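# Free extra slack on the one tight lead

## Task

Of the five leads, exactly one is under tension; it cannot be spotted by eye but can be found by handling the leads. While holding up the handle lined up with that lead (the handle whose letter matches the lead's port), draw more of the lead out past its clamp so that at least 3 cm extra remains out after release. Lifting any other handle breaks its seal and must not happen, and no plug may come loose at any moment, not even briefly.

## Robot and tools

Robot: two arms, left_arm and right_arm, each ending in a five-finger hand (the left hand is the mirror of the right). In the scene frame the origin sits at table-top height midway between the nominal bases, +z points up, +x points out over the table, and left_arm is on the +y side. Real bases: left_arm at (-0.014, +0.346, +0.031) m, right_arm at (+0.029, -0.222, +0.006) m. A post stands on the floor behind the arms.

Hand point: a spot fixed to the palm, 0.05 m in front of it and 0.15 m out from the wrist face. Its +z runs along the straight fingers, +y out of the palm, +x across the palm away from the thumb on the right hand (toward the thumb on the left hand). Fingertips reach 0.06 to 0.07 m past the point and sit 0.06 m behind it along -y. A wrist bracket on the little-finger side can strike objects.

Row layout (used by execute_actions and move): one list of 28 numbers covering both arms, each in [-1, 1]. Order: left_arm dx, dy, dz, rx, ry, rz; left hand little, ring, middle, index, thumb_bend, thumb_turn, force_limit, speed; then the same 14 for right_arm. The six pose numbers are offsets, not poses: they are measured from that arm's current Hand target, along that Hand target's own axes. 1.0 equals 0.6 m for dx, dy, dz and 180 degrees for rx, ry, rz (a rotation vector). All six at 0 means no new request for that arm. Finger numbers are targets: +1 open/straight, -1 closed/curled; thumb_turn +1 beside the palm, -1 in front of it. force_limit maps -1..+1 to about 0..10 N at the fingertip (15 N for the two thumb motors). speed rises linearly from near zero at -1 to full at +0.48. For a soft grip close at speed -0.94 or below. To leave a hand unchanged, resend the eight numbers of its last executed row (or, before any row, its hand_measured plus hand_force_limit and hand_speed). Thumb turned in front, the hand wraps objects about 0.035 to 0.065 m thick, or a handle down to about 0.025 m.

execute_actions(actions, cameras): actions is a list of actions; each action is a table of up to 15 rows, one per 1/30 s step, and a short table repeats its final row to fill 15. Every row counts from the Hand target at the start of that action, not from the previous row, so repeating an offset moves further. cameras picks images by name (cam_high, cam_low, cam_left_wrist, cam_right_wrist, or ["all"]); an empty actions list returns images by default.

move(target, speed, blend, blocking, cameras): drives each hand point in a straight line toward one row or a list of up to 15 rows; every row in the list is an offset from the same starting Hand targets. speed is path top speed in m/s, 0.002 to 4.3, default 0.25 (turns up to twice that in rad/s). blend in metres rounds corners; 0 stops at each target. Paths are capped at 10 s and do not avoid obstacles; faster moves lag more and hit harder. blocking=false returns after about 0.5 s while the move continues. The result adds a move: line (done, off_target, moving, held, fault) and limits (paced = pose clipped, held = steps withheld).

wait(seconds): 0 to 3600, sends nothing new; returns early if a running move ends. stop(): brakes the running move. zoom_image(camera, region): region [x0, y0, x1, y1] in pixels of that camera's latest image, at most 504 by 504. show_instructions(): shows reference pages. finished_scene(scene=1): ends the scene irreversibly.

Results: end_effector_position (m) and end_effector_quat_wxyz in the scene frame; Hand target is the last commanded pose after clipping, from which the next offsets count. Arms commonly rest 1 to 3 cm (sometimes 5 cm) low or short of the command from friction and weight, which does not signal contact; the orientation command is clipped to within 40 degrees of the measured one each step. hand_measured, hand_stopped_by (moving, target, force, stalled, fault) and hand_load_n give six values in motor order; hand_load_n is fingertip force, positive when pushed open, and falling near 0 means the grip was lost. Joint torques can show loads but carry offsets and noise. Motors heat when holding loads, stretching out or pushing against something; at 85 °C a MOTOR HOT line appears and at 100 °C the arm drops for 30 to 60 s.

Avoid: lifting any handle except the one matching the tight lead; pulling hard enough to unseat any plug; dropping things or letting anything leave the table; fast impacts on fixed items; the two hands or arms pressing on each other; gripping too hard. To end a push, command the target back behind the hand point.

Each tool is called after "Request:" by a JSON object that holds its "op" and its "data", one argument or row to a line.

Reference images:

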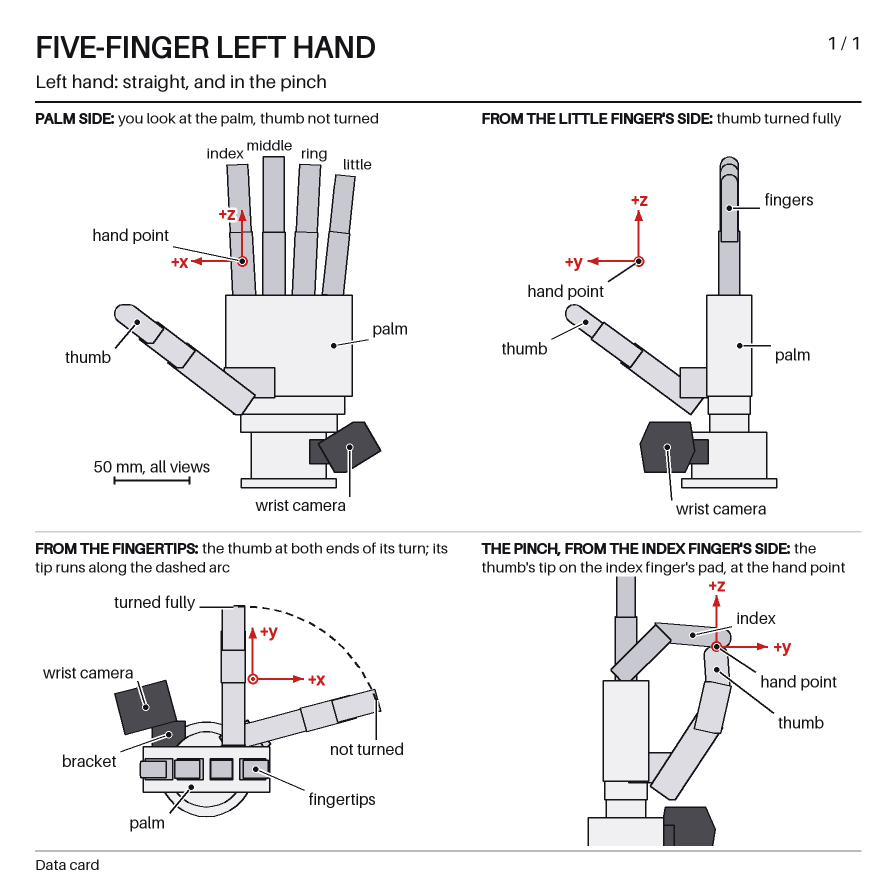

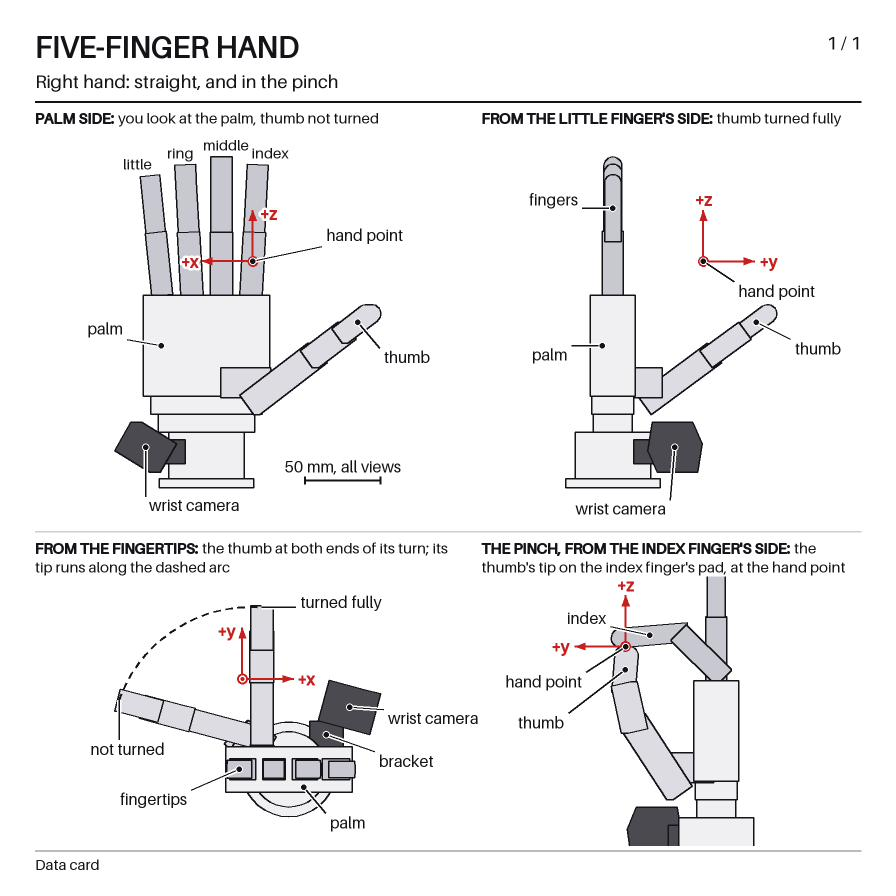

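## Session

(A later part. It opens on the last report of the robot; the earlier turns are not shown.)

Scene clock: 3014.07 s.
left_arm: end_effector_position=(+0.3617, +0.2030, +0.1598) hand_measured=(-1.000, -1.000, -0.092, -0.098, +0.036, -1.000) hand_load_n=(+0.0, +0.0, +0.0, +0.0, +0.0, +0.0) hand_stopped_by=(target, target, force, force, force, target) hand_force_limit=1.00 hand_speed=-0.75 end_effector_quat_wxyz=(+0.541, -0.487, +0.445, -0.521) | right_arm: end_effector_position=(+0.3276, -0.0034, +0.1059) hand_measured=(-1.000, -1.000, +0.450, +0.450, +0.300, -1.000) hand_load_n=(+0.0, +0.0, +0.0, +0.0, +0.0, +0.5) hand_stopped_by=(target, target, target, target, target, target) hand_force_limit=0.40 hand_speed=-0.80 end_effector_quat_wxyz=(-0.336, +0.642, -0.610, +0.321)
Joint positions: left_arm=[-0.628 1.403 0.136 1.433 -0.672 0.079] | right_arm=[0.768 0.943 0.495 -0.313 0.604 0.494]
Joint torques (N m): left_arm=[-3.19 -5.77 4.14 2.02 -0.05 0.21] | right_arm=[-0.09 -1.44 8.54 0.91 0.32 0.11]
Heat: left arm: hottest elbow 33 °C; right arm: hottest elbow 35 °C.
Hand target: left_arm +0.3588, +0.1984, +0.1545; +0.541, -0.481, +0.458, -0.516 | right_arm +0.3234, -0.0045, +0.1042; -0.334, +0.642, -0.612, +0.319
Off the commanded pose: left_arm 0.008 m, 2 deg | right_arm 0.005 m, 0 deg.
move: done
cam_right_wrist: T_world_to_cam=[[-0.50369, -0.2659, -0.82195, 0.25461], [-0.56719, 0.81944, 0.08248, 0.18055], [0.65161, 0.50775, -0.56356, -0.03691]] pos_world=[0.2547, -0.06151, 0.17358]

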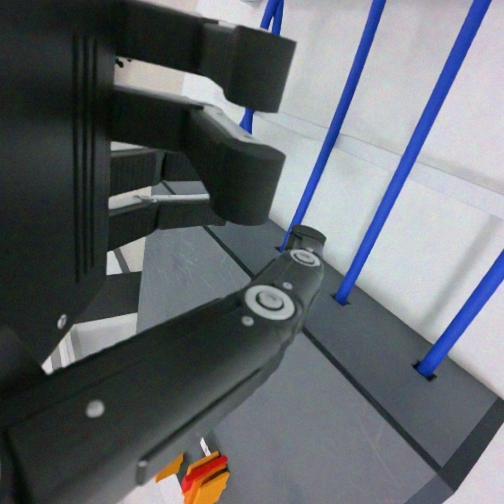

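Request:
{"op": "move", "data": {
  "target": [0,0,0,0,0,0,-1,-1,-0.8,-0.8,-0.6,-1,1.0,-0.75,-0.0167,0.0381,0.0299,0,0,0,-1,-1,0.45,0.45,0.3,-1,0.4,-0.8],
  "speed": 0.08,
  "cameras": ["cam_right_wrist"]
}}

Scene clock: 3026.83 s.
left_arm: end_effector_position=(+0.3617, +0.2030, +0.1598) hand_measured=(-1.000, -1.000, -0.092, -0.098, +0.036, -1.000) hand_load_n=(+0.0, +0.0, +0.0, +0.0, +0.0, +0.0) hand_stopped_by=(target, target, force, force, force, target) hand_force_limit=1.00 hand_speed=-0.75 end_effector_quat_wxyz=(+0.541, -0.487, +0.445, -0.521) | right_arm: end_effector_position=(+0.3244, +0.0019, +0.0763) hand_measured=(-1.000, -1.000, +0.450, +0.450, +0.300, -1.000) hand_load_n=(+0.0, +0.0, +0.0, +0.0, +0.0, +0.0) hand_stopped_by=(target, target, target, target, target, target) hand_force_limit=0.40 hand_speed=-0.80 end_effector_quat_wxyz=(-0.328, +0.646, -0.611, +0.321)
Joint positions: left_arm=[-0.628 1.403 0.136 1.433 -0.672 0.079] | right_arm=[0.791 1.021 0.459 -0.231 0.62 0.516]
Joint torques (N m): left_arm=[-3.14 -5.71 4.12 1.99 -0.05 0.21] | right_arm=[0.09 -0.91 8.05 2.15 0.35 0.13]
Heat: left arm: hottest elbow 33 °C; right arm: hottest elbow 35 °C.
Hand target: left_arm +0.3588, +0.1984, +0.1545; +0.541, -0.481, +0.458, -0.516 | right_arm +0.3244, +0.0056, +0.0750; -0.334, +0.642, -0.612, +0.319
Off the commanded pose: left_arm 0.008 m, 2 deg | right_arm 0.004 m, 1 deg.
move: done
cam_right_wrist: T_world_to_cam=[[-0.51469, -0.27614, -0.81169, 0.23292], [-0.56538, 0.82102, 0.0792, 0.17643], [0.64454, 0.49967, -0.5787, -0.05068]] pos_world=[0.2523, -0.05521, 0.14576]

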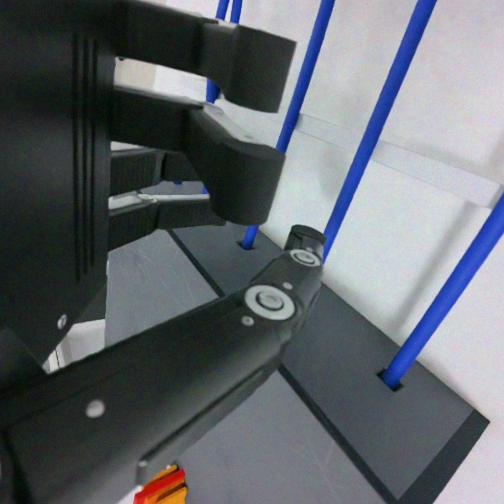

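Request:
{"op": "move", "data": {
  "target": [0,0,0,0,0,0,-1,-1,-0.8,-0.8,-0.6,-1,1.0,-0.75,0,0.041,0.0287,0,0,0,-1,-1,0.45,0.45,0.3,-1,0.4,-0.8],
  "speed": 0.06,
  "cameras": ["cam_right_wrist"]
}}

Scene clock: 3031.27 s.
left_arm: end_effector_position=(+0.3617, +0.2030, +0.1598) hand_measured=(-1.000, -1.000, -0.092, -0.098, +0.036, -1.000) hand_load_n=(+0.0, +0.0, +0.0, +0.0, +0.0, +0.0) hand_stopped_by=(target, target, force, force, force, target) hand_force_limit=1.00 hand_speed=-0.75 end_effector_quat_wxyz=(+0.541, -0.487, +0.445, -0.521) | right_arm: end_effector_position=(+0.3291, +0.0048, +0.0560) hand_measured=(-1.000, -1.000, +0.450, +0.450, +0.300, -1.000) hand_load_n=(+0.0, +0.0, +0.0, +0.0, +0.5, +0.0) hand_stopped_by=(target, target, target, target, target, target) hand_force_limit=0.40 hand_speed=-0.80 end_effector_quat_wxyz=(-0.338, +0.638, -0.612, +0.324)
Joint positions: left_arm=[-0.628 1.403 0.136 1.433 -0.672 0.079] | right_arm=[0.791 1.086 0.418 -0.099 0.628 0.517]
Joint torques (N m): left_arm=[-3.19 -5.83 4.12 1.99 -0.05 0.22] | right_arm=[-0.03 -0.15 6.94 2.06 0.04 0.12]
Heat: left arm: hottest elbow 33 °C; right arm: hottest elbow 35 °C.
Hand target: left_arm +0.3588, +0.1984, +0.1545; +0.541, -0.481, +0.458, -0.516 | right_arm +0.3245, +0.0056, +0.0451; -0.334, +0.642, -0.612, +0.319
Off the commanded pose: left_arm 0.008 m, 2 deg | right_arm 0.012 m, 1 deg.
move: off_target (right_arm)
cam_right_wrist: T_world_to_cam=[[-0.49897, -0.2598, -0.82676, 0.21528], [-0.56181, 0.82336, 0.08033, 0.17706], [0.65985, 0.50457, -0.55678, -0.07322]] pos_world=[0.25521, -0.05291, 0.12299]

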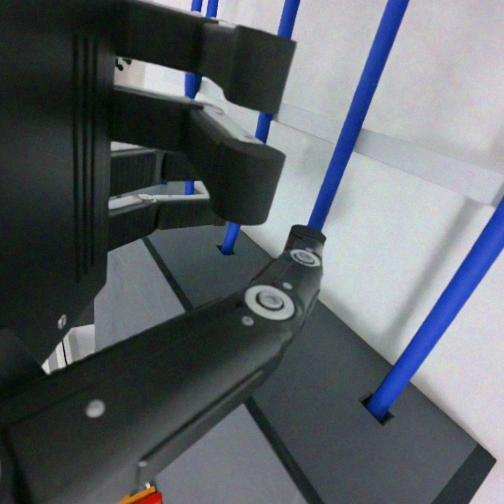

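Request:
{"op": "move", "data": {
  "target": [0,0,0,0,0,0,-1,-1,-0.8,-0.8,-0.6,-1,1.0,-0.75,-0.0004,0.0198,0.0037,0,0,0,-1,-1,0.45,0.45,0.3,-1,0.4,-0.8],
  "speed": 0.06,
  "cameras": ["cam_right_wrist"]
}}

Scene clock: 3037.87 s.
left_arm: end_effector_position=(+0.3617, +0.2030, +0.1598) hand_measured=(-1.000, -1.000, -0.092, -0.098, +0.036, -1.000) hand_load_n=(+0.0, +0.0, +0.0, +0.0, +0.0, +0.0) hand_stopped_by=(target, target, force, force, force, target) hand_force_limit=1.00 hand_speed=-0.75 end_effector_quat_wxyz=(+0.541, -0.487, +0.445, -0.521) | right_arm: end_effector_position=(+0.3278, +0.0072, +0.0502) hand_measured=(-1.000, -1.000, +0.450, +0.450, +0.300, -1.000) hand_load_n=(+0.0, +0.5, +1.0, -0.5, +0.0, +0.0) hand_stopped_by=(target, target, target, target, target, target) hand_force_limit=0.40 hand_speed=-0.80 end_effector_quat_wxyz=(-0.345, +0.633, -0.612, +0.325)
Joint positions: left_arm=[-0.628 1.403 0.136 1.433 -0.672 0.079] | right_arm=[0.804 1.103 0.401 -0.055 0.641 0.528]
Joint torques (N m): left_arm=[-3.14 -5.83 4.14 1.99 -0.05 0.22] | right_arm=[0.26 0.09 6.31 1.76 -0.02 0.12]
Heat: left arm: hottest elbow 33 °C; right arm: hottest elbow 35 °C.
Hand target: left_arm +0.3588, +0.1984, +0.1545; +0.541, -0.481, +0.458, -0.516 | right_arm +0.3194, +0.0056, +0.0340; -0.334, +0.642, -0.612, +0.319
Off the commanded pose: left_arm 0.008 m, 2 deg | right_arm 0.018 m, 2 deg.
move: off_target (right_arm)
cam_right_wrist: T_world_to_cam=[[-0.48947, -0.24955, -0.83555, 0.20764], [-0.56053, 0.82404, 0.08225, 0.17438], [0.668, 0.50861, -0.54323, -0.08014]] pos_world=[0.25291, -0.05112, 0.11562]

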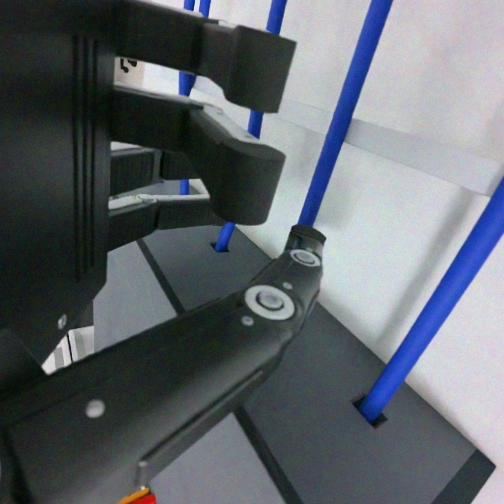

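Request:
{"op": "move", "data": {
  "target": [0,0,0,0,0,0,-1,-1,-0.8,-0.8,-0.6,-1,1.0,-0.75,-0.0006,-0.0333,-0.0396,0,0,0,-1,-1,0.45,0.45,0.3,-1,0.4,-0.8],
  "speed": 0.06,
  "cameras": ["cam_right_wrist"]
}}

Scene clock: 3048.37 s.
left_arm: end_effector_position=(+0.3617, +0.2030, +0.1598) hand_measured=(-1.000, -1.000, -0.092, -0.098, +0.036, -1.000) hand_load_n=(+0.0, +0.0, +0.0, +0.0, +0.0, +0.0) hand_stopped_by=(target, target, force, force, force, target) hand_force_limit=1.00 hand_speed=-0.75 end_effector_quat_wxyz=(+0.541, -0.487, +0.445, -0.521) | right_arm: end_effector_position=(+0.3087, -0.0021, +0.0539) hand_measured=(-1.000, -1.000, +0.450, +0.450, +0.300, -1.000) hand_load_n=(+0.0, +0.0, +0.0, +0.0, +0.0, +0.0) hand_stopped_by=(target, target, target, target, target, target) hand_force_limit=0.40 hand_speed=-0.80 end_effector_quat_wxyz=(-0.325, +0.647, -0.611, +0.322)
Joint positions: left_arm=[-0.628 1.403 0.136 1.433 -0.672 0.079] | right_arm=[0.83 1.032 0.401 -0.188 0.649 0.55]
Joint torques (N m): left_arm=[-3.14 -5.83 4.14 1.99 -0.05 0.21] | right_arm=[0.15 -1.67 9.57 0.88 0.32 0.13]
Heat: left arm: hottest elbow 33 °C; right arm: hottest elbow 35 °C.
Hand target: left_arm +0.3588, +0.1984, +0.1545; +0.541, -0.481, +0.458, -0.516 | right_arm +0.3115, +0.0055, +0.0641; -0.334, +0.642, -0.612, +0.319
Off the commanded pose: left_arm 0.008 m, 2 deg | right_arm 0.013 m, 1 deg.
move: off_target (right_arm)
cam_right_wrist: T_world_to_cam=[[-0.51737, -0.2801, -0.80862, 0.20622], [-0.56398, 0.82229, 0.07601, 0.17241], [0.64363, 0.49537, -0.58339, -0.05108]] pos_world=[0.2368, -0.05871, 0.12385]

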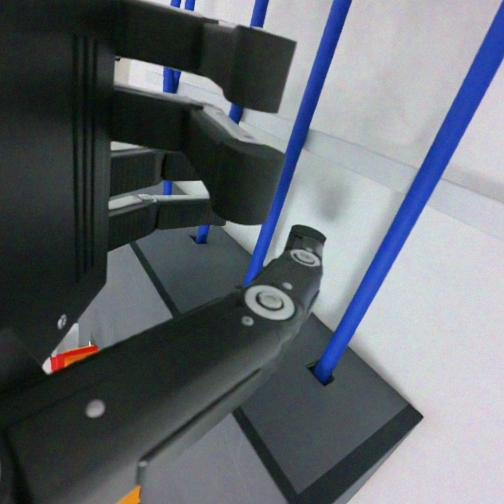

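Request:
{"op": "move", "data": {
  "target": [0,0,0,0,0,0,-1,-1,-0.8,-0.8,-0.6,-1,1.0,-0.75,0,0.0341,0.0239,0,0,0,-1,-1,0.45,0.45,0.3,-1,0.4,-0.8],
  "speed": 0.06,
  "cameras": ["cam_right_wrist"]
}}

Scene clock: 3053.07 s.
left_arm: end_effector_position=(+0.3617, +0.2030, +0.1598) hand_measured=(-1.000, -1.000, -0.092, -0.098, +0.036, -1.000) hand_load_n=(+0.0, +0.0, +0.0, +0.0, +0.0, +0.0) hand_stopped_by=(target, target, force, force, force, target) hand_force_limit=1.00 hand_speed=-0.75 end_effector_quat_wxyz=(+0.541, -0.487, +0.445, -0.521) | right_arm: end_effector_position=(+0.3124, +0.0023, +0.0415) hand_measured=(-1.000, -1.000, +0.450, +0.450, +0.300, -1.000) hand_load_n=(+0.0, +0.0, -0.5, +0.0, +0.5, +0.0) hand_stopped_by=(target, target, target, target, target, target) hand_force_limit=0.40 hand_speed=-0.80 end_effector_quat_wxyz=(-0.329, +0.644, -0.611, +0.321)
Joint positions: left_arm=[-0.628 1.403 0.136 1.433 -0.672 0.079] | right_arm=[0.83 1.087 0.386 -0.109 0.649 0.551]
Joint torques (N m): left_arm=[-3.25 -5.83 4.12 1.98 -0.05 0.22] | right_arm=[0.15 -0.73 7.24 2.11 0.32 0.12]
Heat: left arm: hottest elbow 33 °C; right arm: hottest elbow 36 °C.
Hand target: left_arm +0.3588, +0.1984, +0.1545; +0.541, -0.481, +0.458, -0.516 | right_arm +0.3114, +0.0054, +0.0390; -0.334, +0.642, -0.612, +0.319
Off the commanded pose: left_arm 0.008 m, 2 deg | right_arm 0.004 m, 1 deg.
move: done
cam_right_wrist: T_world_to_cam=[[-0.51258, -0.27308, -0.81406, 0.19798], [-0.56392, 0.82201, 0.07933, 0.17165], [0.6475, 0.49972, -0.57534, -0.06429]] pos_world=[0.2399, -0.05491, 0.11056]

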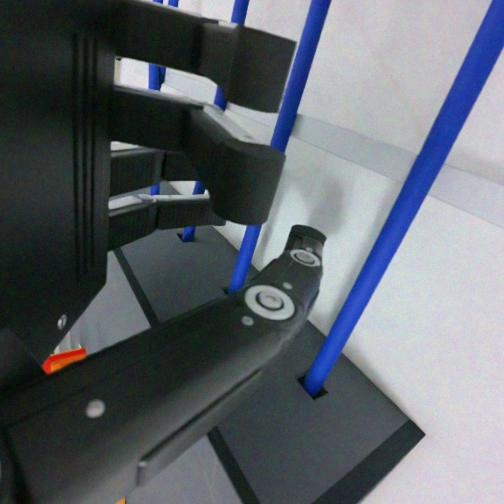

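Request:
{"op": "move", "data": {
  "target": [0,0,0,0,0,0,-1,-1,-0.8,-0.8,-0.6,-1,1.0,-0.75,0.0005,0,0.012,0,0,0,-1,-1,0.45,0.45,0.3,-1,0.4,-0.8],
  "speed": 0.06,
  "cameras": ["cam_right_wrist"]
}}

Scene clock: 3060.07 s.
left_arm: end_effector_position=(+0.3617, +0.2030, +0.1598) hand_measured=(-1.000, -1.000, -0.092, -0.098, +0.036, -1.000) hand_load_n=(+0.0, +0.0, +0.0, +0.0, +0.5, +0.0) hand_stopped_by=(target, target, force, force, force, target) hand_force_limit=1.00 hand_speed=-0.75 end_effector_quat_wxyz=(+0.541, -0.487, +0.445, -0.521) | right_arm: end_effector_position=(+0.3152, +0.0071, +0.0379) hand_measured=(-1.000, -1.000, +0.450, +0.450, +0.300, -1.000) hand_load_n=(+0.0, +0.0, +0.0, +0.0, +0.0, +0.0) hand_stopped_by=(target, target, target, target, target, target) hand_force_limit=0.40 hand_speed=-0.80 end_effector_quat_wxyz=(-0.334, +0.643, -0.611, +0.318)
Joint positions: left_arm=[-0.628 1.403 0.136 1.433 -0.672 0.079] | right_arm=[0.827 1.113 0.386 -0.073 0.64 0.551]
Joint torques (N m): left_arm=[-3.14 -5.83 4.12 1.99 -0.05 0.21] | right_arm=[-0.97 -0.91 7.17 2.15 0.2 -0.06]
Heat: left arm: hottest elbow 33 °C; right arm: hottest elbow 36 °C.
Hand target: left_arm +0.3588, +0.1984, +0.1545; +0.541, -0.481, +0.458, -0.516 | right_arm +0.3173, +0.0054, +0.0349; -0.334, +0.642, -0.612, +0.319
Off the commanded pose: left_arm 0.008 m, 2 deg | right_arm 0.004 m, 0 deg.
move: done
cam_right_wrist: T_world_to_cam=[[-0.51037, -0.26555, -0.81792, 0.19722], [-0.56737, 0.81873, 0.08821, 0.17037], [0.64623, 0.50909, -0.56852, -0.07053]] pos_world=[0.2429, -0.05121, 0.10618]

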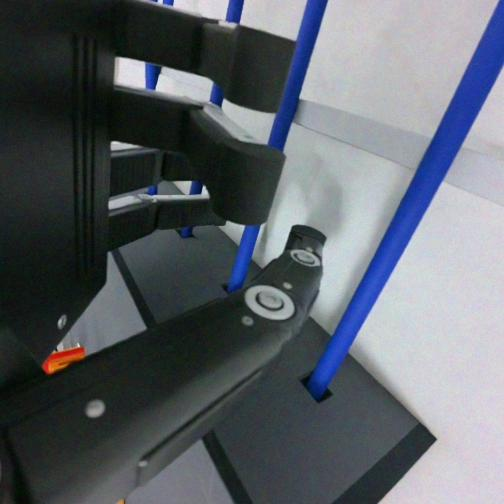

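Request:
{"op": "move", "data": {
  "target": [0,0,0,0,0,0,-1,-1,-0.8,-0.8,-0.6,-1,1.0,-0.75,0.0004,-0.0048,0.0068,0,0,0,-1,-1,0.45,0.45,0.3,-1,0.4,-0.8],
  "speed": 0.06
}}

Request:
{"op": "execute_actions", "data": {
  "actions": [
    [[0,0,0,0,0,0,-1,-1,-0.8,-0.8,-0.6,-1,1.0,-0.75,0,0,0,0,0,0,-1,-1,-0.3,-0.3,0.05,-1,-0.2,-0.85]],
    [[0,0,0,0,0,0,-1,-1,-0.8,-0.8,-0.6,-1,1.0,-0.75,0,0,0,0,0,0,-1,-1,-0.3,-0.3,0.05,-1,-0.2,-0.85]],
    [[0,0,0,0,0,0,-1,-1,-0.8,-0.8,-0.6,-1,1.0,-0.75,0,0,0,0,0,0,-1,-1,-0.3,-0.3,0.05,-1,-0.2,-0.85]],
    [[0,0,0,0,0,0,-1,-1,-0.8,-0.8,-0.6,-1,1.0,-0.75,0,0,0,0,0,0,-1,-1,-0.3,-0.3,0.05,-1,-0.2,-0.85]]
  ],
  "cameras": ["cam_right_wrist"]
}}

Scene clock: 3068.10 s.
left_arm: end_effector_position=(+0.3617, +0.2030, +0.1598) hand_measured=(-1.000, -1.000, -0.092, -0.098, +0.036, -1.000) hand_load_n=(+0.0, +0.0, +0.0, +0.0, +0.0, -0.5) hand_stopped_by=(target, target, force, force, force, target) hand_force_limit=1.00 hand_speed=-0.75 end_effector_quat_wxyz=(+0.541, -0.487, +0.445, -0.521) | right_arm: end_effector_position=(+0.3187, +0.0051, +0.0360) hand_measured=(-1.000, -1.000, +0.450, +0.450, +0.300, -1.000) hand_load_n=(+0.0, +0.0, +0.0, +0.0, +0.0, +0.0) hand_stopped_by=(target, target, target, target, target, target) hand_force_limit=0.40 hand_speed=-0.80 end_effector_quat_wxyz=(-0.333, +0.642, -0.614, +0.317)
Joint positions: left_arm=[-0.628 1.403 0.136 1.433 -0.672 0.079] | right_arm=[0.811 1.123 0.386 -0.06 0.629 0.544]
Joint torques (N m): left_arm=[-3.19 -5.77 4.11 2 -0.06 0.21] | right_arm=[-0.91 -0.73 7.6 2.15 0.19 -0.08]
Heat: left arm: hottest elbow 33 °C; right arm: hottest elbow 36 °C.
Hand target: left_arm +0.3588, +0.1984, +0.1545; +0.541, -0.481, +0.458, -0.516 | right_arm +0.3223, +0.0054, +0.0349; -0.334, +0.642, -0.612, +0.319
Off the commanded pose: left_arm 0.008 m, 2 deg | right_arm 0.004 m, 0 deg.
move: done

Scene clock: 3070.30 s.
left_arm: end_effector_position=(+0.3617, +0.2030, +0.1598) hand_measured=(-1.000, -1.000, -0.092, -0.098, +0.036, -1.000) hand_load_n=(+0.0, +0.0, +0.0, +0.0, +0.0, +0.0) hand_stopped_by=(target, target, force, force, force, target) hand_force_limit=1.00 hand_speed=-0.75 end_effector_quat_wxyz=(+0.541, -0.487, +0.445, -0.521) | right_arm: end_effector_position=(+0.3190, +0.0051, +0.0361) hand_measured=(-1.000, -1.000, -0.172, -0.160, +0.050, -1.000) hand_load_n=(+0.0, +0.0, +5.5, +3.5, +3.0, +0.0) hand_stopped_by=(target, target, force, force, target, target) hand_force_limit=-0.20 hand_speed=-0.85 end_effector_quat_wxyz=(-0.333, +0.642, -0.614, +0.317)
Joint positions: left_arm=[-0.628 1.403 0.136 1.433 -0.672 0.079] | right_arm=[0.811 1.123 0.386 -0.059 0.629 0.543]
Joint torques (N m): left_arm=[-3.19 -5.83 4.14 2 -0.05 0.21] | right_arm=[-0.79 -0.79 7.62 2.13 0.19 -0.11]
Heat: left arm: hottest elbow 33 °C; right arm: hottest elbow 36 °C.
Hand target: left_arm +0.3588, +0.1984, +0.1545; +0.541, -0.481, +0.458, -0.516 | right_arm +0.3223, +0.0055, +0.0349; -0.334, +0.642, -0.612, +0.319
Off the commanded pose: left_arm 0.008 m, 2 deg | right_arm 0.004 m, 0 deg.
cam_right_wrist: T_world_to_cam=[[-0.51388, -0.26161, -0.817, 0.19825], [-0.56339, 0.82112, 0.09143, 0.17283], [0.64693, 0.50727, -0.56935, -0.07321]] pos_world=[0.2466, -0.05291, 0.10448]

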